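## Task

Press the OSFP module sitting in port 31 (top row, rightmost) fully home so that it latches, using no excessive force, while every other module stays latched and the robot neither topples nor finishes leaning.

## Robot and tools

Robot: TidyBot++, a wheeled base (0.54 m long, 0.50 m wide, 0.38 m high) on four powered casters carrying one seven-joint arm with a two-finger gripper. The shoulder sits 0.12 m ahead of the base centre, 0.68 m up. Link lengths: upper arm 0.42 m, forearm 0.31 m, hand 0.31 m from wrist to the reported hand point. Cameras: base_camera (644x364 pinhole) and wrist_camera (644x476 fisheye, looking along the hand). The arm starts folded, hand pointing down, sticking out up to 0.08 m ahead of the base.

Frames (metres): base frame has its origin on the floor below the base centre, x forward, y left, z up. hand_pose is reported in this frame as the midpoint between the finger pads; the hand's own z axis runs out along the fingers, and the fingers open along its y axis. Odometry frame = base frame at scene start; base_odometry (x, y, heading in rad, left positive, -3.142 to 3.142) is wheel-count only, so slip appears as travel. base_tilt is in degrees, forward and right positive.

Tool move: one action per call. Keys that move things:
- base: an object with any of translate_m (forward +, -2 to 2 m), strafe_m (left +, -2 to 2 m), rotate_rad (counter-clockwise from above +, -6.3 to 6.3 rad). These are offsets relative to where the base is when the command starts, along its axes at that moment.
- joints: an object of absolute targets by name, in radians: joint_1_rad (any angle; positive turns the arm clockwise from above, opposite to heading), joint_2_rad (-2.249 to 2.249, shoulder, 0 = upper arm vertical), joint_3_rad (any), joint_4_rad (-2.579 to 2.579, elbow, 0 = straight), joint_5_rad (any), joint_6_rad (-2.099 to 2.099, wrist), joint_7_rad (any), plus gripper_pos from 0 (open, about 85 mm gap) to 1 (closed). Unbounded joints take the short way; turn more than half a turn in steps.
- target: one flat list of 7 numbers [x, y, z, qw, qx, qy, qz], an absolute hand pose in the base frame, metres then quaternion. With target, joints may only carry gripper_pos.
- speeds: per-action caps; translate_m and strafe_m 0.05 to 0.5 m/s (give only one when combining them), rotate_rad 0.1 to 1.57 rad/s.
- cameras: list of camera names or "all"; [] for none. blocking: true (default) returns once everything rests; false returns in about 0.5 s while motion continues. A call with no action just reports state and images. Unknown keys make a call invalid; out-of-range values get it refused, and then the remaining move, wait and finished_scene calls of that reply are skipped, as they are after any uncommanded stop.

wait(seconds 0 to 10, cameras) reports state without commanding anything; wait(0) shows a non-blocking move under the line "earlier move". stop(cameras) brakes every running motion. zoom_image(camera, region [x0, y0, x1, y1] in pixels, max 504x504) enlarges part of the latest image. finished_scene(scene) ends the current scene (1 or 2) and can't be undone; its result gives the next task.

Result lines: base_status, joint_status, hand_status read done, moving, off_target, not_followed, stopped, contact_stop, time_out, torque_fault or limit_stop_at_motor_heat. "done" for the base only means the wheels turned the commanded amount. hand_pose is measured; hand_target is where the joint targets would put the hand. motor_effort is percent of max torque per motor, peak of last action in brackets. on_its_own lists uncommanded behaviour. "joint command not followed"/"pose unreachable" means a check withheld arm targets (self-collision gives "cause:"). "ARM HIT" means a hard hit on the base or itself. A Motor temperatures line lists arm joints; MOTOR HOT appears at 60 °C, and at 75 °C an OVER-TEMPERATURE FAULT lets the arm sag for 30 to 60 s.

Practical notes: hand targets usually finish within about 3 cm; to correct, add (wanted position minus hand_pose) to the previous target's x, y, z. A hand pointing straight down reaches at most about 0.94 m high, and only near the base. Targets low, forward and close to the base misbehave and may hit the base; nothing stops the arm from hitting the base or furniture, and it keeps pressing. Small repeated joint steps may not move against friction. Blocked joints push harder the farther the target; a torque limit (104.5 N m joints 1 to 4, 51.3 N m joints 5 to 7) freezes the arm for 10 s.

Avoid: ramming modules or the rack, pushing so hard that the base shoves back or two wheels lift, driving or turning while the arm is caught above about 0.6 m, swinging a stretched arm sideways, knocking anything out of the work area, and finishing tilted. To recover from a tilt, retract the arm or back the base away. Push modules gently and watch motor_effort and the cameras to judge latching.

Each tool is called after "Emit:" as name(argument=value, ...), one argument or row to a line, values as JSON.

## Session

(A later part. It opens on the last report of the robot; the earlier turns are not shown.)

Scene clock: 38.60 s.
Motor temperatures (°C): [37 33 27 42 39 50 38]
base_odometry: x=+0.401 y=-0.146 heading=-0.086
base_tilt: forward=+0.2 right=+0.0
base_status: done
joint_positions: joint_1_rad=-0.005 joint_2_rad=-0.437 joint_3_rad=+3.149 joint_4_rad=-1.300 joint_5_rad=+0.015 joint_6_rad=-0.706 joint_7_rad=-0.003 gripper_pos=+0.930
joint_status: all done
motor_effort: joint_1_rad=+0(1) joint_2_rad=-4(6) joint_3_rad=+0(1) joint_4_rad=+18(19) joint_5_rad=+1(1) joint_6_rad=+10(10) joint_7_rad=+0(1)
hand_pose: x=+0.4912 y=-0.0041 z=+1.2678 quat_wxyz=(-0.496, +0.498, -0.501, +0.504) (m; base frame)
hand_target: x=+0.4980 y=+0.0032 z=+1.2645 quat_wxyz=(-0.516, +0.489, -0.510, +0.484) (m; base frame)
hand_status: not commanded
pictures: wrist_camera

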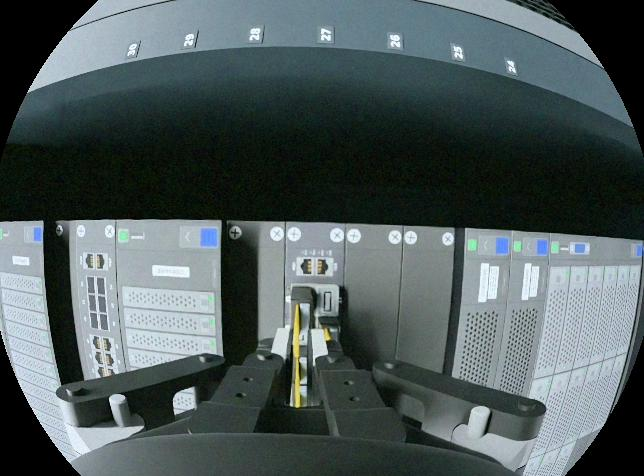

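Emit:
move(
  joints={"gripper_pos": 1.0},
  cameras=["wrist_camera"],
)

Emit:
zoom_image(
  camera="wrist_camera",
  region=[260, 275, 340, 355],
)

Scene clock: 43.53 s.
Motor temperatures (°C): [37 33 27 42 39 50 38]
move: done
base_odometry: x=+0.401 y=-0.146 heading=-0.086
base_tilt: forward=+0.2 right=+0.0
base_status: not commanded
joint_positions: joint_1_rad=-0.005 joint_2_rad=-0.437 joint_3_rad=+3.149 joint_4_rad=-1.300 joint_5_rad=+0.015 joint_6_rad=-0.706 joint_7_rad=-0.003 gripper_pos=+0.999
joint_status: all done
motor_effort: joint_1_rad=-1(1) joint_2_rad=-3(3) joint_3_rad=+0(1) joint_4_rad=+18(18) joint_5_rad=+0(1) joint_6_rad=+10(10) joint_7_rad=-1(1)
hand_pose: x=+0.4912 y=-0.0041 z=+1.2678 quat_wxyz=(-0.496, +0.498, -0.501, +0.504) (m; base frame)
hand_target: x=+0.4980 y=+0.0032 z=+1.2645 quat_wxyz=(-0.516, +0.489, -0.510, +0.484) (m; base frame)
hand_status: not commanded
pictures: wrist_camera

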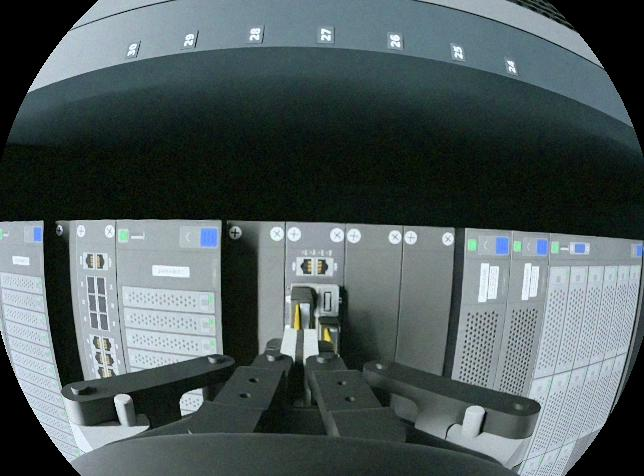

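Scaled by 6.300.

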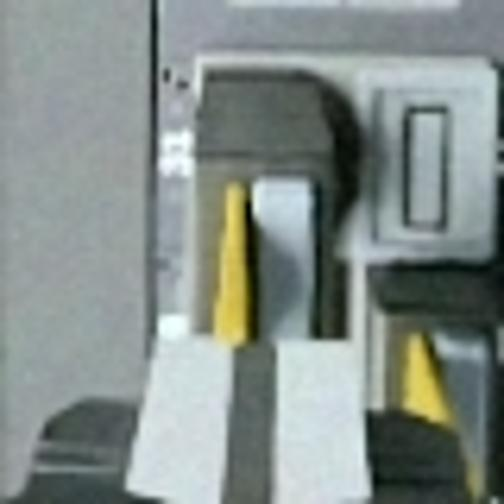

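Emit:
move(
  base={"translate_m": 0.015},
  speeds={"translate_m": 0.05},
  cameras=["wrist_camera"],
)

Emit:
zoom_image(
  camera="wrist_camera",
  region=[260, 275, 340, 355],
)

Scene clock: 44.57 s.
Motor temperatures (°C): [37 33 27 42 39 50 38]
move: done
base_odometry: x=+0.417 y=-0.148 heading=-0.085
base_tilt: forward=+0.2 right=+0.0
base_status: done
joint_positions: joint_1_rad=-0.005 joint_2_rad=-0.439 joint_3_rad=+3.149 joint_4_rad=-1.300 joint_5_rad=+0.015 joint_6_rad=-0.706 joint_7_rad=-0.003 gripper_pos=+0.999
joint_status: not commanded
motor_effort: joint_1_rad=-1(1) joint_2_rad=-2(6) joint_3_rad=+0(1) joint_4_rad=+17(18) joint_5_rad=+0(1) joint_6_rad=+9(10) joint_7_rad=-1(1)
hand_pose: x=+0.4899 y=-0.0041 z=+1.2686 quat_wxyz=(-0.497, +0.497, -0.501, +0.505) (m; base frame)
hand_target: x=+0.4980 y=+0.0032 z=+1.2645 quat_wxyz=(-0.516, +0.489, -0.510, +0.484) (m; base frame)
hand_status: not commanded
pictures: wrist_camera

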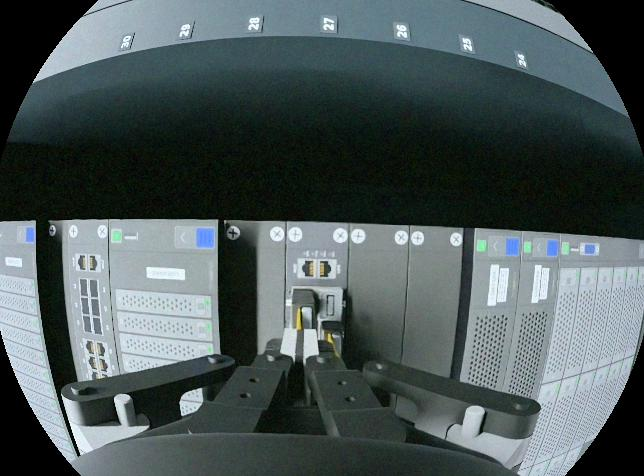

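Scaled by 6.300.

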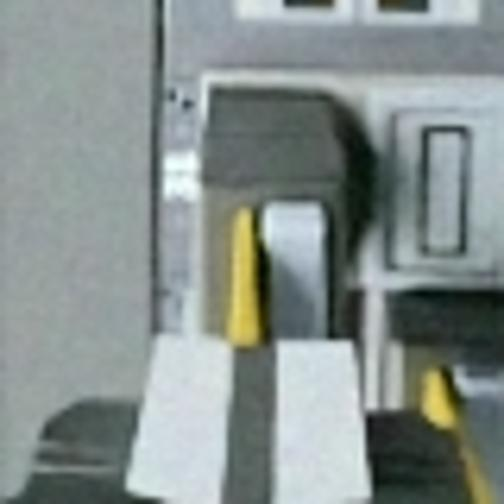

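Emit:
move(
  base={"translate_m": 0.010},
  speeds={"translate_m": 0.05},
  cameras=["wrist_camera"],
)

Emit:
zoom_image(
  camera="wrist_camera",
  region=[260, 275, 340, 355],
)

Scene clock: 45.37 s.
Motor temperatures (°C): [37 33 27 42 39 50 38]
move: done
base_odometry: x=+0.427 y=-0.148 heading=-0.085
base_tilt: forward=+0.2 right=+0.0
base_status: done
joint_positions: joint_1_rad=-0.005 joint_2_rad=-0.455 joint_3_rad=+3.149 joint_4_rad=-1.300 joint_5_rad=+0.015 joint_6_rad=-0.706 joint_7_rad=-0.003 gripper_pos=+0.999
joint_status: not commanded
motor_effort: joint_1_rad=+0(1) joint_2_rad=+3(5) joint_3_rad=+1(1) joint_4_rad=+16(17) joint_5_rad=+0(1) joint_6_rad=+9(10) joint_7_rad=+0(1)
hand_pose: x=+0.4808 y=-0.0041 z=+1.2743 quat_wxyz=(-0.501, +0.494, -0.497, +0.509) (m; base frame)
hand_target: x=+0.4980 y=+0.0032 z=+1.2645 quat_wxyz=(-0.516, +0.489, -0.510, +0.484) (m; base frame)
hand_status: not commanded
pictures: wrist_camera

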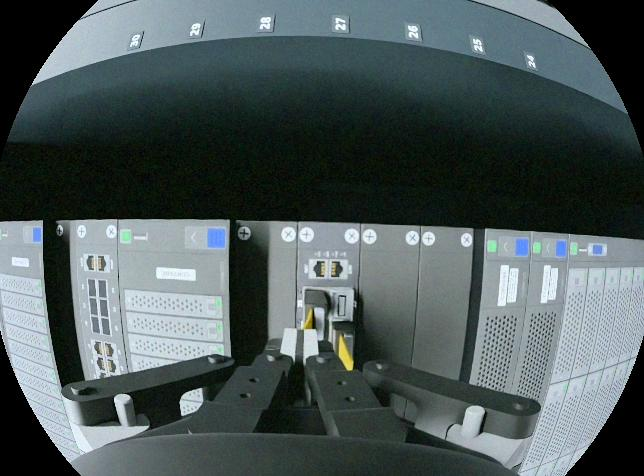

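Scaled by 6.300.

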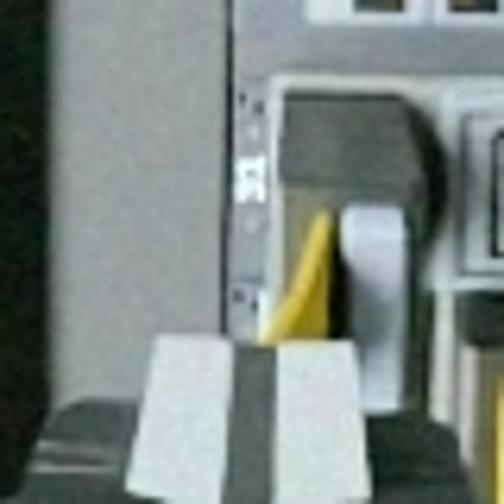

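Emit:
move(
  base={"translate_m": -0.030},
  speeds={"translate_m": 0.05},
  cameras=["wrist_camera"],
)

Emit:
zoom_image(
  camera="wrist_camera",
  region=[260, 275, 340, 355],
)

Scene clock: 48.60 s.
Motor temperatures (°C): [36 33 27 42 39 50 38]
move: done
base_odometry: x=+0.397 y=-0.146 heading=-0.085
base_tilt: forward=+0.2 right=+0.0
base_status: done
joint_positions: joint_1_rad=-0.005 joint_2_rad=-0.437 joint_3_rad=+3.149 joint_4_rad=-1.301 joint_5_rad=+0.015 joint_6_rad=-0.706 joint_7_rad=-0.003 gripper_pos=+0.999
joint_status: not commanded
motor_effort: joint_1_rad=+0(1) joint_2_rad=-3(7) joint_3_rad=+1(1) joint_4_rad=+18(19) joint_5_rad=+1(1) joint_6_rad=+10(10) joint_7_rad=+0(1)
hand_pose: x=+0.4911 y=-0.0041 z=+1.2674 quat_wxyz=(-0.496, +0.498, -0.501, +0.504) (m; base frame)
hand_target: x=+0.4980 y=+0.0032 z=+1.2645 quat_wxyz=(-0.516, +0.489, -0.510, +0.484) (m; base frame)
hand_status: not commanded
pictures: wrist_camera

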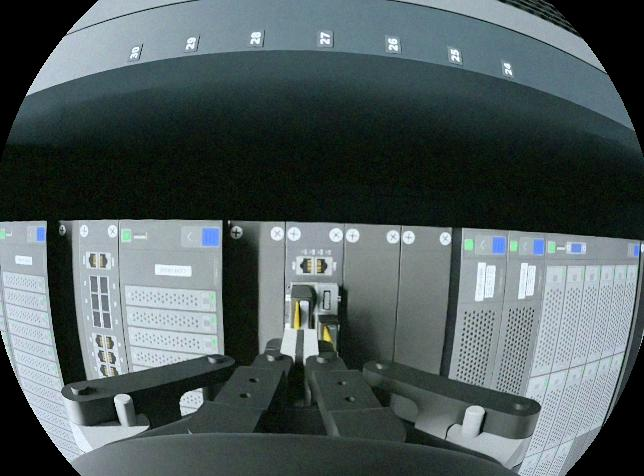

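Scaled by 6.300.

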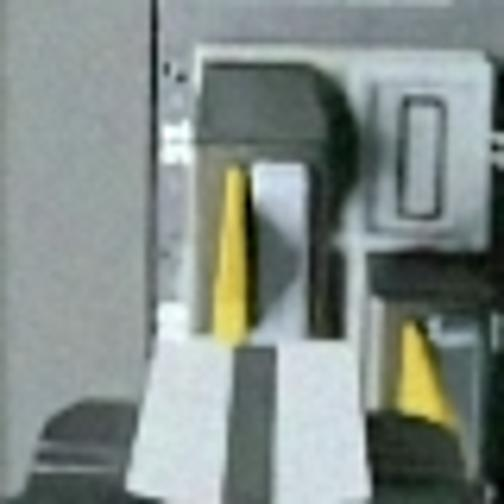

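Emit:
zoom_image(
  camera="wrist_camera",
  region=[280, 280, 320, 320],
)

Emit:
zoom_image(
  camera="wrist_camera",
  region=[310, 305, 350, 345],
)

Scaled by 12.600.

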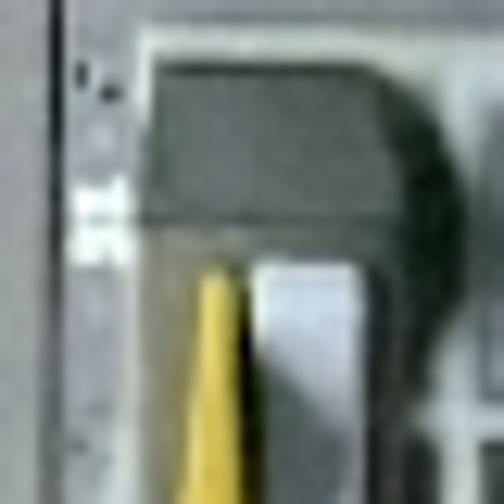

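Scaled by 12.600.

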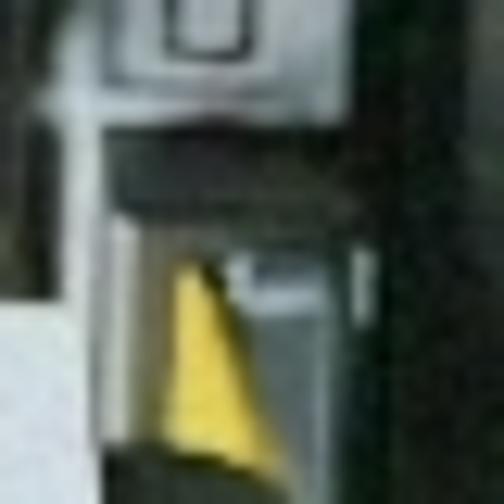

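Emit:
move(
  joints={"joint_4_rad": -1.27, "gripper_pos": 0.92},
  cameras=[],
)

Emit:
move(
  joints={"joint_4_rad": -1.3075},
  cameras=["wrist_camera"],
)

Emit:
zoom_image(
  camera="wrist_camera",
  region=[260, 275, 340, 355],
)

Scene clock: 50.50 s.
Motor temperatures (°C): [36 33 27 42 39 50 38]
move: done
base_odometry: x=+0.397 y=-0.146 heading=-0.085
base_tilt: forward=+0.2 right=+0.0
base_status: not commanded
joint_positions: joint_1_rad=-0.005 joint_2_rad=-0.437 joint_3_rad=+3.149 joint_4_rad=-1.276 joint_5_rad=+0.015 joint_6_rad=-0.706 joint_7_rad=-0.003 gripper_pos=+0.920
joint_status: all done
motor_effort: joint_1_rad=+0(1) joint_2_rad=-3(5) joint_3_rad=+0(1) joint_4_rad=+18(19) joint_5_rad=+0(1) joint_6_rad=+10(10) joint_7_rad=+0(1)
hand_pose: x=+0.4858 y=-0.0041 z=+1.2812 quat_wxyz=(-0.502, +0.492, -0.495, +0.510) (m; base frame)
hand_target: x=+0.4887 y=+0.0031 z=+1.2884 quat_wxyz=(-0.527, +0.478, -0.499, +0.495) (m; base frame)
hand_status: not commanded
pictures: none
No camera images: "cameras" was empty.

Scene clock: 51.17 s.
Motor temperatures (°C): [36 33 27 42 39 50 38]
move: done
base_odometry: x=+0.397 y=-0.146 heading=-0.085
base_tilt: forward=+0.2 right=+0.0
base_status: not commanded
joint_positions: joint_1_rad=-0.005 joint_2_rad=-0.437 joint_3_rad=+3.149 joint_4_rad=-1.296 joint_5_rad=+0.015 joint_6_rad=-0.706 joint_7_rad=-0.003 gripper_pos=+0.920
joint_status: all done
motor_effort: joint_1_rad=+0(1) joint_2_rad=-3(4) joint_3_rad=+0(1) joint_4_rad=+17(19) joint_5_rad=+0(1) joint_6_rad=+10(10) joint_7_rad=-1(1)
hand_pose: x=+0.4905 y=-0.0041 z=+1.2699 quat_wxyz=(-0.497, +0.497, -0.500, +0.505) (m; base frame)
hand_target: x=+0.4968 y=+0.0032 z=+1.2678 quat_wxyz=(-0.518, +0.487, -0.509, +0.486) (m; base frame)
hand_status: not commanded
pictures: wrist_camera

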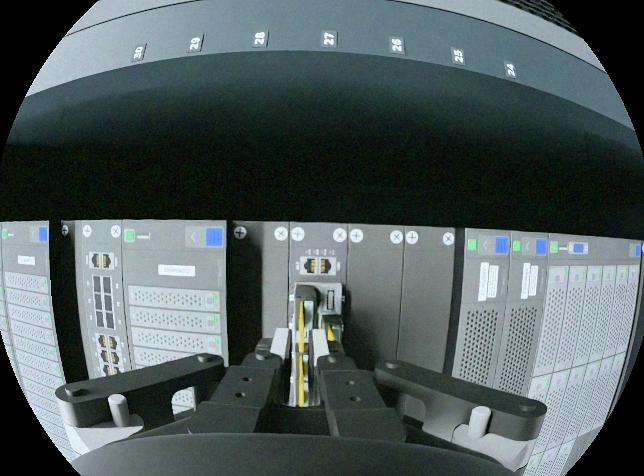

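Scaled by 6.300.

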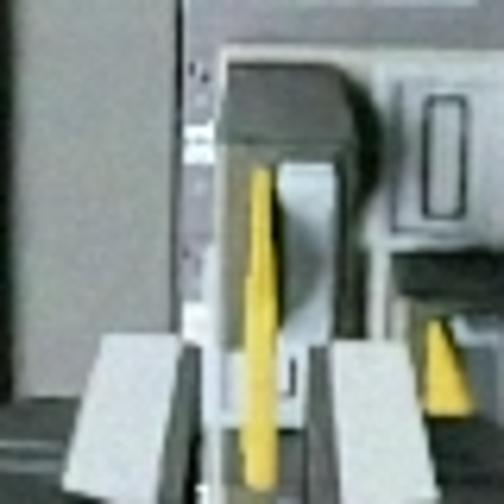

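Emit:
move(
  base={"translate_m": 0.015},
  speeds={"translate_m": 0.05},
  cameras=["wrist_camera"],
)

Emit:
zoom_image(
  camera="wrist_camera",
  region=[260, 280, 340, 360],
)

Scene clock: 58.27 s.
Motor temperatures (°C): [36 33 27 42 39 50 38]
move: done
base_odometry: x=+0.412 y=-0.147 heading=-0.085
base_tilt: forward=+0.2 right=+0.0
base_status: done
joint_positions: joint_1_rad=-0.005 joint_2_rad=-0.434 joint_3_rad=+3.149 joint_4_rad=-1.296 joint_5_rad=+0.015 joint_6_rad=-0.706 joint_7_rad=-0.003 gripper_pos=+0.920
joint_status: not commanded
motor_effort: joint_1_rad=+0(1) joint_2_rad=-3(7) joint_3_rad=+0(1) joint_4_rad=+17(19) joint_5_rad=+1(1) joint_6_rad=+10(10) joint_7_rad=+0(1)
hand_pose: x=+0.4924 y=-0.0041 z=+1.2687 quat_wxyz=(-0.496, +0.498, -0.501, +0.504) (m; base frame)
hand_target: x=+0.4968 y=+0.0032 z=+1.2678 quat_wxyz=(-0.518, +0.487, -0.509, +0.486) (m; base frame)
hand_status: not commanded
pictures: wrist_camera

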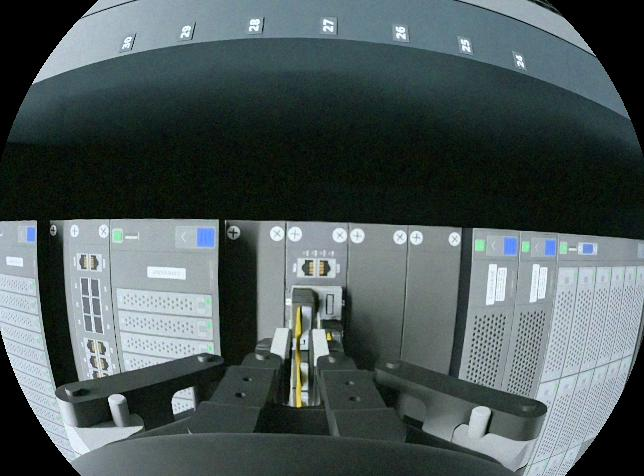

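Scaled by 6.300.

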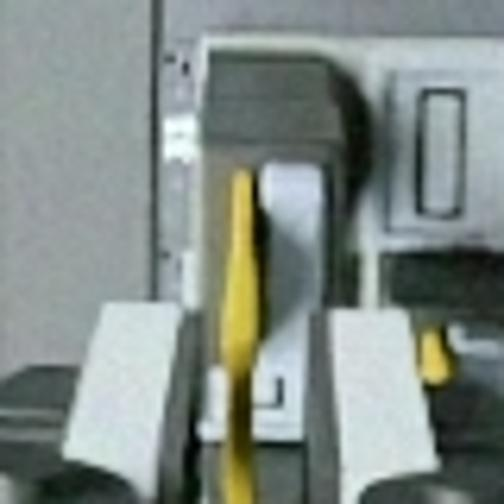

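Emit:
move(
  base={"translate_m": 0.012},
  speeds={"translate_m": 0.05},
  cameras=["wrist_camera"],
)

Emit:
zoom_image(
  camera="wrist_camera",
  region=[260, 280, 340, 360],
)

Scene clock: 59.23 s.
Motor temperatures (°C): [36 33 27 42 39 50 38]
move: done
base_odometry: x=+0.424 y=-0.148 heading=-0.085
base_tilt: forward=+0.2 right=+0.0
base_status: done
joint_positions: joint_1_rad=-0.005 joint_2_rad=-0.430 joint_3_rad=+3.149 joint_4_rad=-1.296 joint_5_rad=+0.015 joint_6_rad=-0.706 joint_7_rad=-0.003 gripper_pos=+0.920
joint_status: not commanded
motor_effort: joint_1_rad=+0(1) joint_2_rad=-3(7) joint_3_rad=+0(1) joint_4_rad=+18(19) joint_5_rad=+1(1) joint_6_rad=+10(10) joint_7_rad=-1(1)
hand_pose: x=+0.4946 y=-0.0041 z=+1.2673 quat_wxyz=(-0.495, +0.499, -0.502, +0.504) (m; base frame)
hand_target: x=+0.4968 y=+0.0032 z=+1.2678 quat_wxyz=(-0.518, +0.487, -0.509, +0.486) (m; base frame)
hand_status: not commanded
pictures: wrist_camera

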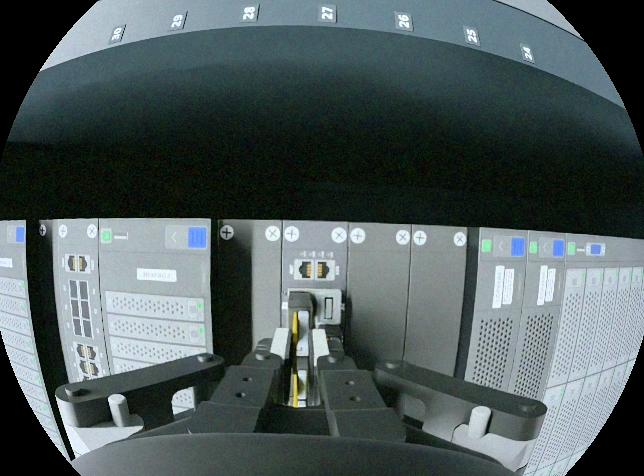

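Scaled by 6.300.

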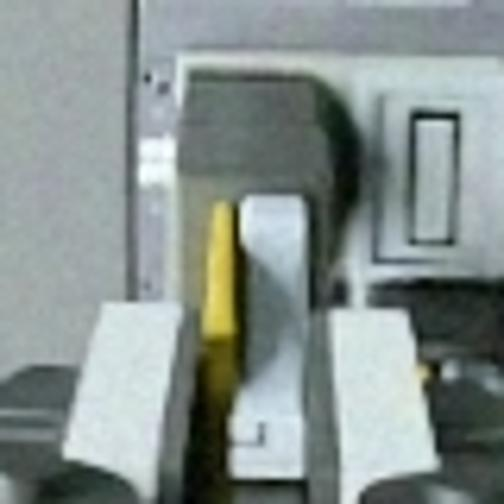

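Emit:
move(
  joints={"joint_4_rad": -1.2855},
  cameras=[],
)

Emit:
move(
  joints={"joint_4_rad": -1.3025},
  cameras=["wrist_camera"],
)

Emit:
zoom_image(
  camera="wrist_camera",
  region=[260, 280, 340, 360],
)

Scene clock: 60.20 s.
Motor temperatures (°C): [36 33 27 42 39 50 38]
move: done
base_odometry: x=+0.424 y=-0.148 heading=-0.085
base_tilt: forward=+0.2 right=+0.0
base_status: not commanded
joint_positions: joint_1_rad=-0.005 joint_2_rad=-0.430 joint_3_rad=+3.149 joint_4_rad=-1.289 joint_5_rad=+0.015 joint_6_rad=-0.706 joint_7_rad=-0.003 gripper_pos=+0.920
joint_status: all done
motor_effort: joint_1_rad=-1(1) joint_2_rad=-4(5) joint_3_rad=+1(1) joint_4_rad=+18(18) joint_5_rad=+0(1) joint_6_rad=+10(10) joint_7_rad=+0(1)
hand_pose: x=+0.4931 y=-0.0041 z=+1.2713 quat_wxyz=(-0.497, +0.497, -0.500, +0.505) (m; base frame)
hand_target: x=+0.4922 y=+0.0031 z=+1.2799 quat_wxyz=(-0.523, +0.482, -0.503, +0.491) (m; base frame)
hand_status: not commanded
pictures: none
No camera images: "cameras" was empty.

Scene clock: 60.73 s.
Motor temperatures (°C): [36 33 27 42 39 50 38]
move: done
base_odometry: x=+0.424 y=-0.148 heading=-0.085
base_tilt: forward=+0.2 right=+0.0
base_status: not commanded
joint_positions: joint_1_rad=-0.005 joint_2_rad=-0.430 joint_3_rad=+3.149 joint_4_rad=-1.294 joint_5_rad=+0.015 joint_6_rad=-0.706 joint_7_rad=-0.003 gripper_pos=+0.920
joint_status: all done
motor_effort: joint_1_rad=+0(1) joint_2_rad=-3(4) joint_3_rad=+0(1) joint_4_rad=+18(18) joint_5_rad=+0(1) joint_6_rad=+9(10) joint_7_rad=-1(1)
hand_pose: x=+0.4941 y=-0.0041 z=+1.2686 quat_wxyz=(-0.496, +0.498, -0.502, +0.504) (m; base frame)
hand_target: x=+0.4957 y=+0.0032 z=+1.2706 quat_wxyz=(-0.519, +0.486, -0.507, +0.487) (m; base frame)
hand_status: not commanded
pictures: wrist_camera

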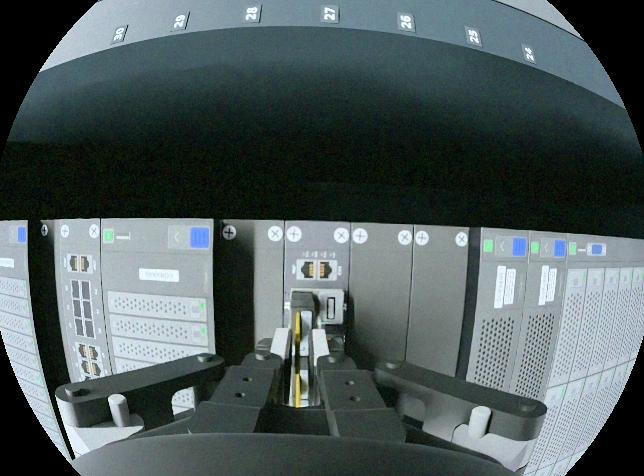

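Scaled by 6.300.

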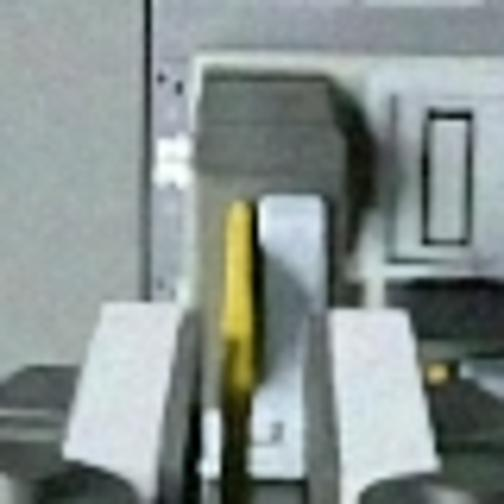

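Emit:
move(
  base={"translate_m": 0.015},
  speeds={"translate_m": 0.05},
  cameras=["wrist_camera"],
)

Emit:
zoom_image(
  camera="wrist_camera",
  region=[260, 280, 340, 360],
)

Scene clock: 61.60 s.
Motor temperatures (°C): [36 33 27 42 39 50 38]
move: done
base_odometry: x=+0.439 y=-0.149 heading=-0.085
base_tilt: forward=+0.2 right=+0.0
base_status: done
joint_positions: joint_1_rad=-0.005 joint_2_rad=-0.429 joint_3_rad=+3.149 joint_4_rad=-1.294 joint_5_rad=+0.015 joint_6_rad=-0.706 joint_7_rad=-0.003 gripper_pos=+0.920
joint_status: not commanded
motor_effort: joint_1_rad=-1(1) joint_2_rad=-3(7) joint_3_rad=+0(1) joint_4_rad=+17(19) joint_5_rad=+0(1) joint_6_rad=+9(10) joint_7_rad=+0(1)
hand_pose: x=+0.4945 y=-0.0041 z=+1.2683 quat_wxyz=(-0.496, +0.498, -0.502, +0.504) (m; base frame)
hand_target: x=+0.4957 y=+0.0032 z=+1.2706 quat_wxyz=(-0.519, +0.486, -0.507, +0.487) (m; base frame)
hand_status: not commanded
pictures: wrist_camera

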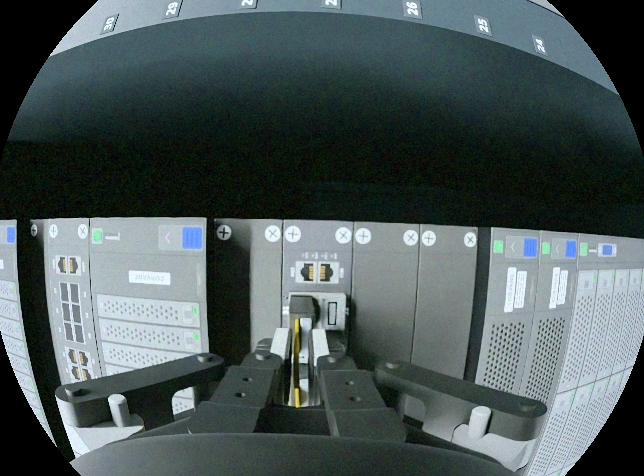

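Scaled by 6.300.

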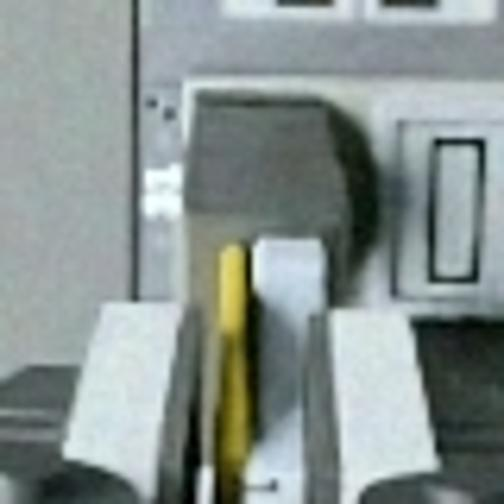

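Emit:
move(
  base={"translate_m": 0.015},
  speeds={"translate_m": 0.05},
  cameras=["wrist_camera"],
)

Emit:
zoom_image(
  camera="wrist_camera",
  region=[260, 280, 340, 360],
)

Scene clock: 62.77 s.
Motor temperatures (°C): [36 33 27 42 39 50 38]
move: done
base_odometry: x=+0.454 y=-0.150 heading=-0.085
base_tilt: forward=+0.2 right=+0.0
base_status: done
joint_positions: joint_1_rad=-0.005 joint_2_rad=-0.431 joint_3_rad=+3.149 joint_4_rad=-1.294 joint_5_rad=+0.015 joint_6_rad=-0.706 joint_7_rad=-0.003 gripper_pos=+0.920
joint_status: not commanded
motor_effort: joint_1_rad=+0(1) joint_2_rad=-3(5) joint_3_rad=+1(1) joint_4_rad=+18(18) joint_5_rad=+0(1) joint_6_rad=+9(11) joint_7_rad=+0(1)
hand_pose: x=+0.4936 y=-0.0041 z=+1.2689 quat_wxyz=(-0.496, +0.498, -0.501, +0.504) (m; base frame)
hand_target: x=+0.4957 y=+0.0032 z=+1.2706 quat_wxyz=(-0.519, +0.486, -0.507, +0.487) (m; base frame)
hand_status: not commanded
pictures: wrist_camera

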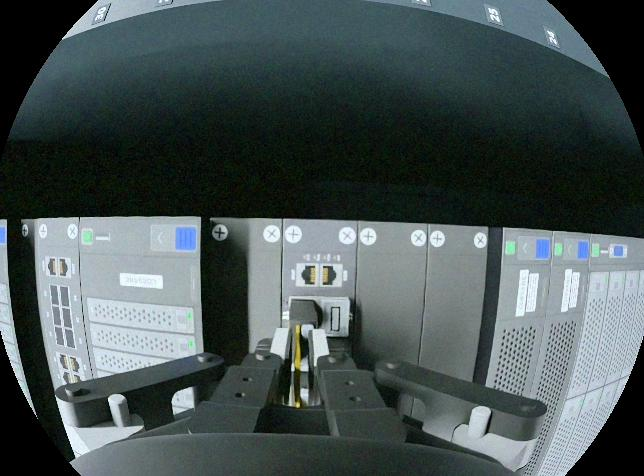

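Scaled by 6.300.

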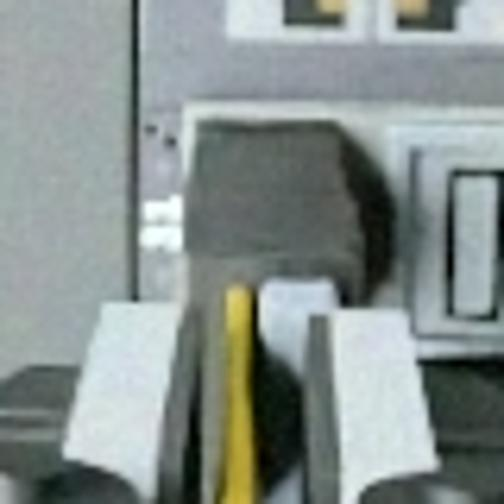

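Emit:
move(
  base={"translate_m": 0.008},
  speeds={"translate_m": 0.05},
  cameras=["wrist_camera"],
)

Emit:
zoom_image(
  camera="wrist_camera",
  region=[260, 280, 340, 360],
)

Scene clock: 63.53 s.
Motor temperatures (°C): [36 33 27 42 39 50 38]
move: done
base_odometry: x=+0.462 y=-0.151 heading=-0.085
base_tilt: forward=+0.2 right=+0.0
base_status: done
joint_positions: joint_1_rad=-0.005 joint_2_rad=-0.443 joint_3_rad=+3.149 joint_4_rad=-1.297 joint_5_rad=+0.015 joint_6_rad=-0.709 joint_7_rad=-0.003 gripper_pos=+0.920
joint_status: not commanded
motor_effort: joint_1_rad=+0(1) joint_2_rad=+0(4) joint_3_rad=+0(2) joint_4_rad=+17(20) joint_5_rad=+0(1) joint_6_rad=+11(16) joint_7_rad=+0(1)
hand_pose: x=+0.4867 y=-0.0041 z=+1.2712 quat_wxyz=(-0.498, +0.496, -0.500, +0.506) (m; base frame)
hand_target: x=+0.4957 y=+0.0032 z=+1.2706 quat_wxyz=(-0.519, +0.486, -0.507, +0.487) (m; base frame)
hand_status: not commanded
pictures: wrist_camera

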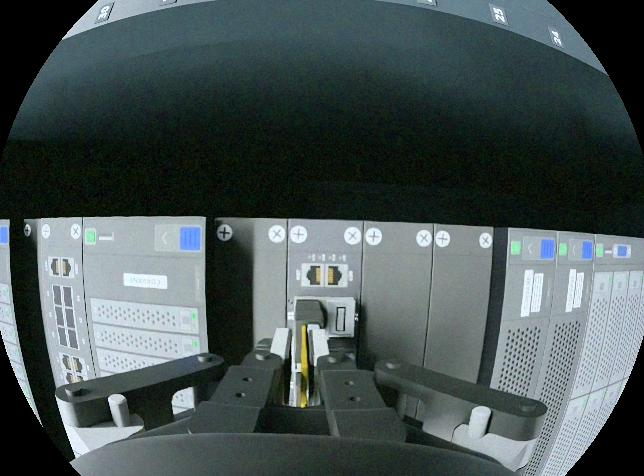

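Scaled by 6.300.

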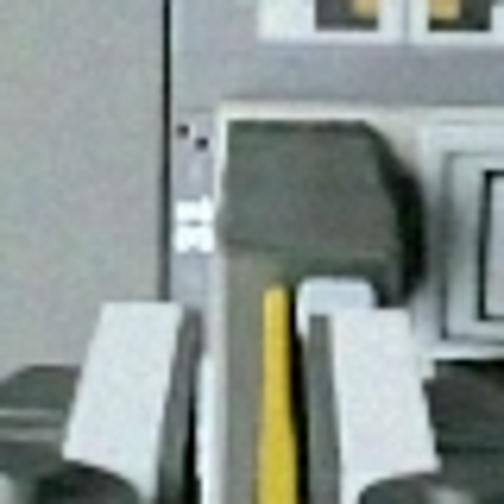

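Emit:
move(
  joints={"joint_2_rad": -0.415},
  cameras=["wrist_camera"],
)

Emit:
zoom_image(
  camera="wrist_camera",
  region=[260, 280, 340, 360],
)

Scene clock: 64.40 s.
Motor temperatures (°C): [36 33 27 42 39 50 38]
move: done
base_odometry: x=+0.462 y=-0.151 heading=-0.085
base_tilt: forward=+0.2 right=+0.0
base_status: not commanded
joint_positions: joint_1_rad=-0.005 joint_2_rad=-0.443 joint_3_rad=+3.149 joint_4_rad=-1.297 joint_5_rad=+0.015 joint_6_rad=-0.709 joint_7_rad=-0.003 gripper_pos=+0.920
joint_status: all done
motor_effort: joint_1_rad=+0(1) joint_2_rad=+2(4) joint_3_rad=+0(1) joint_4_rad=+17(18) joint_5_rad=+0(0) joint_6_rad=+11(11) joint_7_rad=-1(1)
hand_pose: x=+0.4869 y=-0.0041 z=+1.2711 quat_wxyz=(-0.498, +0.496, -0.500, +0.506) (m; base frame)
hand_target: x=+0.5045 y=+0.0034 z=+1.2648 quat_wxyz=(-0.515, +0.490, -0.511, +0.483) (m; base frame)
hand_status: not commanded
pictures: wrist_camera

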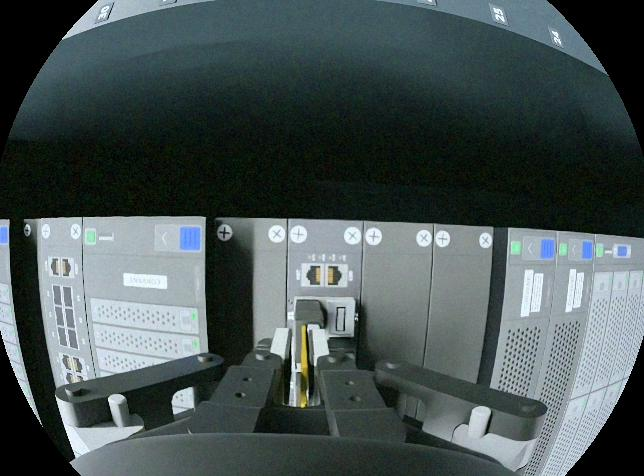

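Scaled by 6.300.

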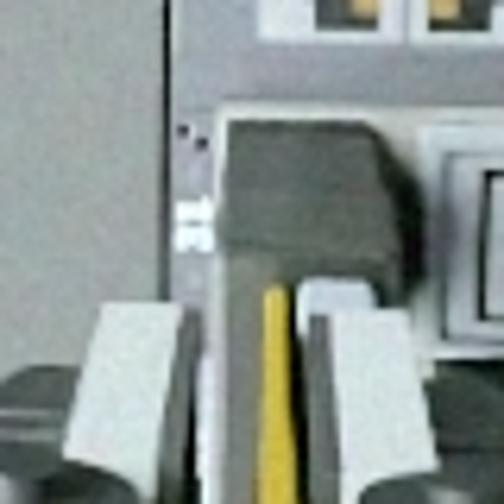

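Emit:
move(
  joints={"joint_2_rad": -0.395},
  cameras=["wrist_camera"],
)

Emit:
zoom_image(
  camera="wrist_camera",
  region=[260, 280, 340, 360],
)

Scene clock: 65.10 s.
Motor temperatures (°C): [36 33 27 42 39 50 38]
move: off_target
base_odometry: x=+0.462 y=-0.151 heading=-0.085
base_tilt: forward=+0.2 right=+0.0
base_status: not commanded
joint_positions: joint_1_rad=-0.005 joint_2_rad=-0.442 joint_3_rad=+3.149 joint_4_rad=-1.296 joint_5_rad=+0.015 joint_6_rad=-0.709 joint_7_rad=-0.003 gripper_pos=+0.920
joint_status: joint_2_rad off_target (ended at -0.442, target -0.395)
motor_effort: joint_1_rad=+0(1) joint_2_rad=+4(6) joint_3_rad=+0(1) joint_4_rad=+16(17) joint_5_rad=+0(0) joint_6_rad=+10(11) joint_7_rad=-1(1)
hand_pose: x=+0.4875 y=-0.0041 z=+1.2708 quat_wxyz=(-0.498, +0.497, -0.500, +0.506) (m; base frame)
hand_target: x=+0.5161 y=+0.0036 z=+1.2570 quat_wxyz=(-0.510, +0.494, -0.516, +0.479) (m; base frame)
hand_status: not commanded
pictures: wrist_camera

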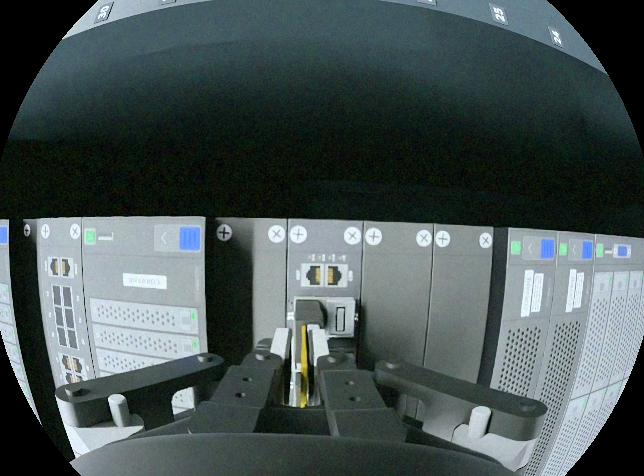

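Scaled by 6.300.

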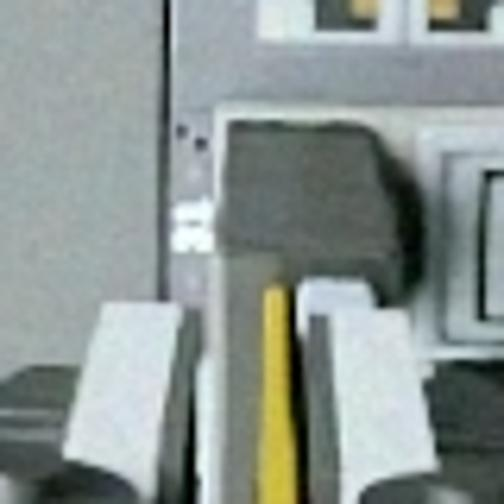

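Emit:
move(
  joints={"joint_2_rad": -0.37},
  cameras=["wrist_camera"],
)

Emit:
zoom_image(
  camera="wrist_camera",
  region=[260, 280, 340, 360],
)

Scene clock: 66.03 s.
Motor temperatures (°C): [36 33 27 42 39 50 38]
move: off_target
base_odometry: x=+0.462 y=-0.151 heading=-0.085
base_tilt: forward=+0.2 right=+0.0
base_status: not commanded
joint_positions: joint_1_rad=-0.005 joint_2_rad=-0.437 joint_3_rad=+3.149 joint_4_rad=-1.294 joint_5_rad=+0.015 joint_6_rad=-0.709 joint_7_rad=-0.003 gripper_pos=+0.920
joint_status: joint_2_rad off_target (ended at -0.437, target -0.370)
motor_effort: joint_1_rad=-1(1) joint_2_rad=+6(7) joint_3_rad=+0(1) joint_4_rad=+14(16) joint_5_rad=+0(1) joint_6_rad=+9(10) joint_7_rad=-1(1)
hand_pose: x=+0.4900 y=-0.0041 z=+1.2703 quat_wxyz=(-0.497, +0.497, -0.500, +0.505) (m; base frame)
hand_target: x=+0.5303 y=+0.0038 z=+1.2469 quat_wxyz=(-0.503, +0.500, -0.522, +0.472) (m; base frame)
hand_status: not commanded
pictures: wrist_camera

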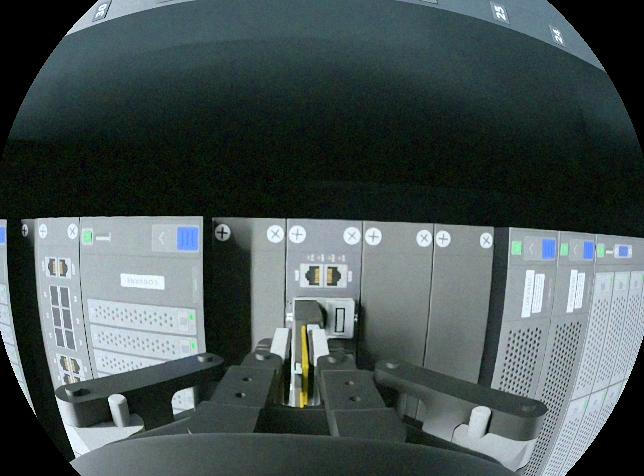

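Scaled by 6.300.

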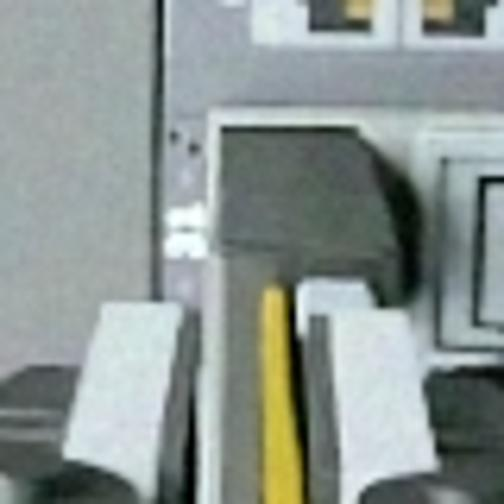

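Emit:
move(
  base={"translate_m": 0.008},
  speeds={"translate_m": 0.05},
  cameras=["wrist_camera"],
)

Emit:
zoom_image(
  camera="wrist_camera",
  region=[260, 280, 340, 360],
)

Scene clock: 66.80 s.
Motor temperatures (°C): [36 33 27 42 39 50 38]
move: done
base_odometry: x=+0.470 y=-0.151 heading=-0.085
base_tilt: forward=+0.2 right=+0.0
base_status: done
joint_positions: joint_1_rad=-0.005 joint_2_rad=-0.434 joint_3_rad=+3.149 joint_4_rad=-1.292 joint_5_rad=+0.015 joint_6_rad=-0.709 joint_7_rad=-0.003 gripper_pos=+0.920
joint_status: not commanded
motor_effort: joint_1_rad=+0(1) joint_2_rad=+7(10) joint_3_rad=+0(1) joint_4_rad=+14(15) joint_5_rad=+0(0) joint_6_rad=+9(10) joint_7_rad=-1(1)
hand_pose: x=+0.4912 y=-0.0041 z=+1.2703 quat_wxyz=(-0.497, +0.497, -0.501, +0.505) (m; base frame)
hand_target: x=+0.5303 y=+0.0038 z=+1.2469 quat_wxyz=(-0.503, +0.500, -0.522, +0.472) (m; base frame)
hand_status: not commanded
pictures: wrist_camera

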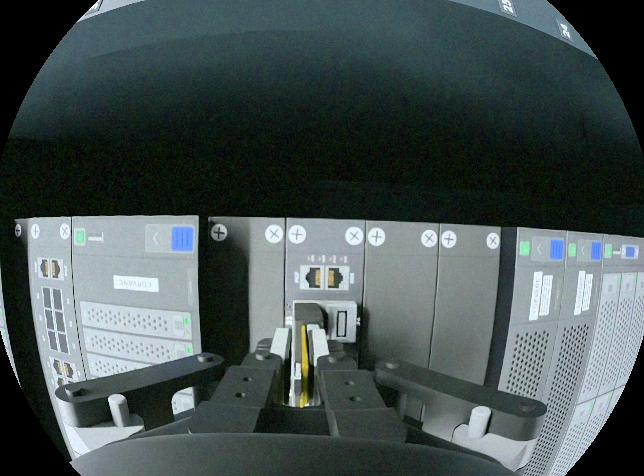

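Scaled by 6.300.

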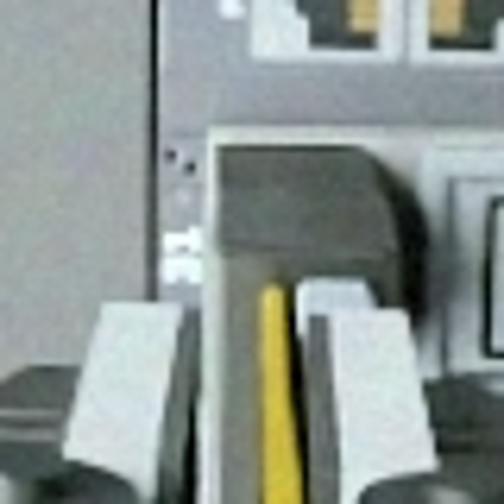

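Emit:
move(
  base={"translate_m": 0.008},
  speeds={"translate_m": 0.05},
  cameras=["wrist_camera"],
)

Emit:
zoom_image(
  camera="wrist_camera",
  region=[260, 280, 340, 360],
)

Scene clock: 67.60 s.
Motor temperatures (°C): [36 33 27 42 39 50 38]
move: done
base_odometry: x=+0.478 y=-0.152 heading=-0.085
base_tilt: forward=+0.2 right=+0.0
base_status: done
joint_positions: joint_1_rad=-0.005 joint_2_rad=-0.432 joint_3_rad=+3.149 joint_4_rad=-1.291 joint_5_rad=+0.015 joint_6_rad=-0.709 joint_7_rad=-0.003 gripper_pos=+0.920
joint_status: not commanded
motor_effort: joint_1_rad=-2(2) joint_2_rad=+8(11) joint_3_rad=-1(2) joint_4_rad=+13(14) joint_5_rad=-1(1) joint_6_rad=+9(10) joint_7_rad=+0(1)
hand_pose: x=+0.4920 y=-0.0041 z=+1.2704 quat_wxyz=(-0.497, +0.497, -0.501, +0.505) (m; base frame)
hand_target: x=+0.5303 y=+0.0038 z=+1.2469 quat_wxyz=(-0.503, +0.500, -0.522, +0.472) (m; base frame)
hand_status: not commanded
pictures: wrist_camera

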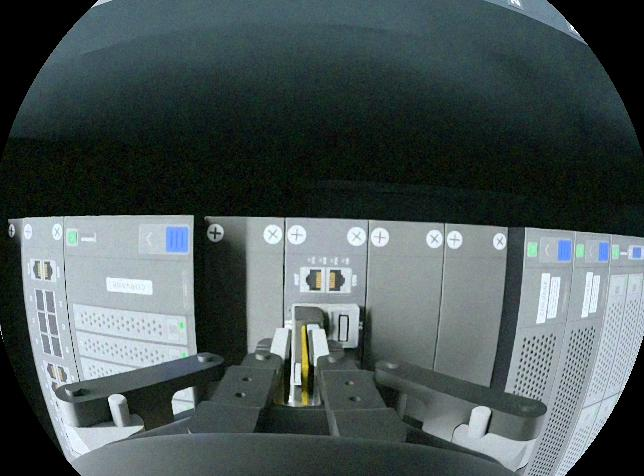

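Scaled by 6.300.

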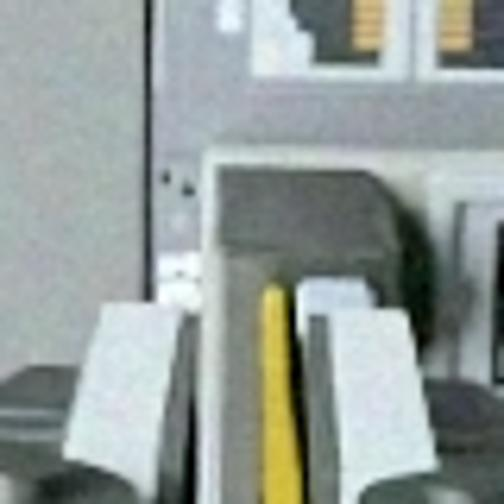

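Emit:
zoom_image(
  camera="wrist_camera",
  region=[270, 290, 390, 410],
)

Scaled by 4.200.

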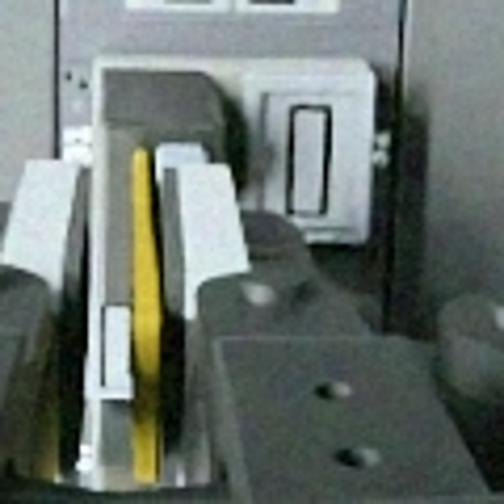

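Emit:
move(
  base={"translate_m": 0.005},
  speeds={"translate_m": 0.05},
  cameras=["wrist_camera"],
)

Emit:
zoom_image(
  camera="wrist_camera",
  region=[260, 280, 340, 360],
)

Scene clock: 69.47 s.
Motor temperatures (°C): [36 33 27 41 39 50 38]
move: done
base_odometry: x=+0.483 y=-0.152 heading=-0.085
base_tilt: forward=+0.2 right=+0.0
base_status: done
joint_positions: joint_1_rad=-0.005 joint_2_rad=-0.432 joint_3_rad=+3.149 joint_4_rad=-1.290 joint_5_rad=+0.015 joint_6_rad=-0.709 joint_7_rad=-0.003 gripper_pos=+0.920
joint_status: not commanded
motor_effort: joint_1_rad=-1(2) joint_2_rad=+9(12) joint_3_rad=-1(3) joint_4_rad=+14(15) joint_5_rad=-1(1) joint_6_rad=+11(11) joint_7_rad=-1(1)
hand_pose: x=+0.4917 y=-0.0041 z=+1.2710 quat_wxyz=(-0.497, +0.497, -0.501, +0.505) (m; base frame)
hand_target: x=+0.5303 y=+0.0038 z=+1.2469 quat_wxyz=(-0.503, +0.500, -0.522, +0.472) (m; base frame)
hand_status: not commanded
pictures: wrist_camera

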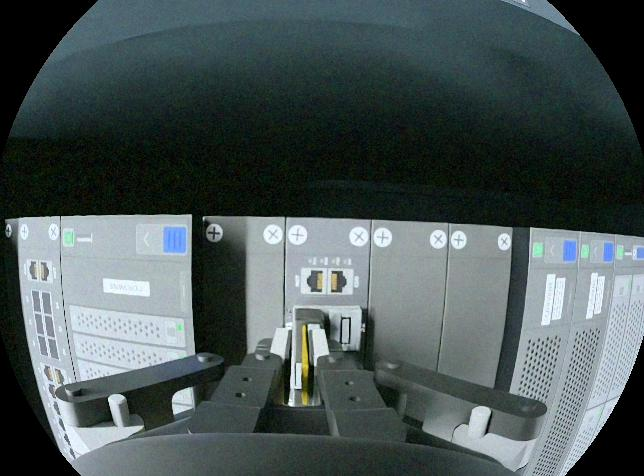

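Scaled by 6.300.

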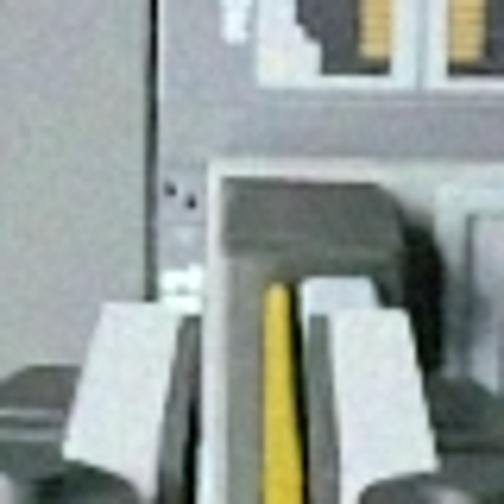

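Emit:
move(
  base={"translate_m": 0.004},
  speeds={"translate_m": 0.05},
  cameras=["wrist_camera"],
)

Emit:
zoom_image(
  camera="wrist_camera",
  region=[260, 280, 340, 360],
)

Scene clock: 70.07 s.
Motor temperatures (°C): [36 33 27 41 39 50 38]
move: done
base_odometry: x=+0.487 y=-0.153 heading=-0.084
base_tilt: forward=+0.2 right=+0.0
base_status: done
joint_positions: joint_1_rad=-0.005 joint_2_rad=-0.439 joint_3_rad=+3.149 joint_4_rad=-1.291 joint_5_rad=+0.015 joint_6_rad=-0.715 joint_7_rad=-0.003 gripper_pos=+0.920
joint_status: not commanded
motor_effort: joint_1_rad=-2(2) joint_2_rad=+9(16) joint_3_rad=-2(2) joint_4_rad=+17(18) joint_5_rad=-1(1) joint_6_rad=+14(18) joint_7_rad=+0(1)
hand_pose: x=+0.4878 y=-0.0041 z=+1.2713 quat_wxyz=(-0.497, +0.497, -0.501, +0.505) (m; base frame)
hand_target: x=+0.5303 y=+0.0038 z=+1.2469 quat_wxyz=(-0.503, +0.500, -0.522, +0.472) (m; base frame)
hand_status: not commanded
pictures: wrist_camera

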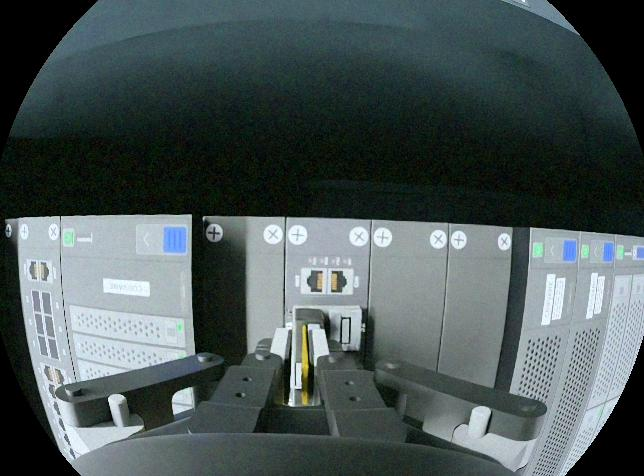

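Scaled by 6.300.

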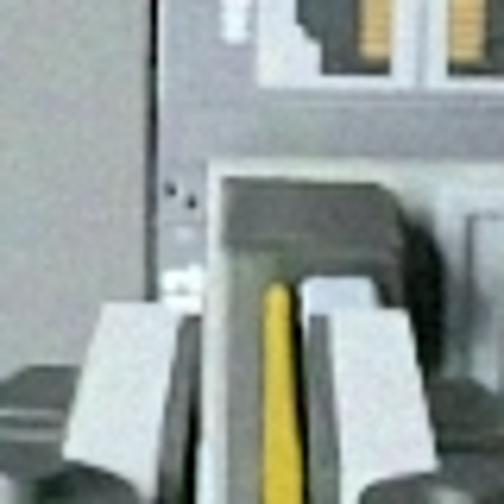

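Emit:
move(
  joints={"joint_4_rad": -1.3225},
  cameras=["wrist_camera"],
)

Emit:
zoom_image(
  camera="wrist_camera",
  region=[260, 280, 340, 360],
)

Scene clock: 71.13 s.
Motor temperatures (°C): [36 33 27 41 39 50 38]
move: done
base_odometry: x=+0.487 y=-0.153 heading=-0.084
base_tilt: forward=+0.2 right=+0.0
base_status: not commanded
joint_positions: joint_1_rad=-0.005 joint_2_rad=-0.439 joint_3_rad=+3.149 joint_4_rad=-1.292 joint_5_rad=+0.015 joint_6_rad=-0.715 joint_7_rad=-0.003 gripper_pos=+0.920
joint_status: all done
motor_effort: joint_1_rad=-2(2) joint_2_rad=+11(13) joint_3_rad=-1(2) joint_4_rad=+13(16) joint_5_rad=-1(1) joint_6_rad=+10(13) joint_7_rad=+0(1)
hand_pose: x=+0.4880 y=-0.0041 z=+1.2708 quat_wxyz=(-0.497, +0.497, -0.501, +0.505) (m; base frame)
hand_target: x=+0.5337 y=+0.0039 z=+1.2356 quat_wxyz=(-0.498, +0.505, -0.527, +0.468) (m; base frame)
hand_status: not commanded
pictures: wrist_camera

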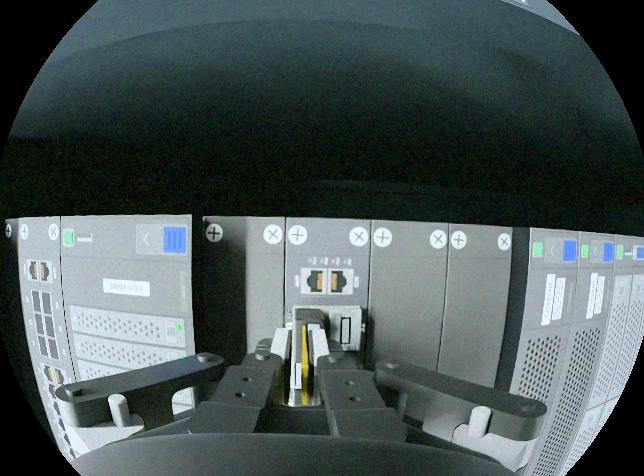

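Scaled by 6.300.

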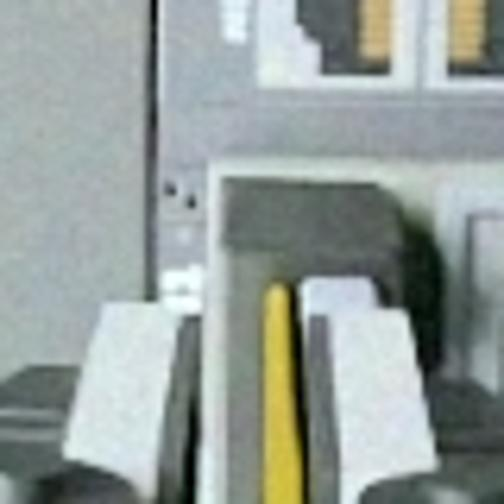

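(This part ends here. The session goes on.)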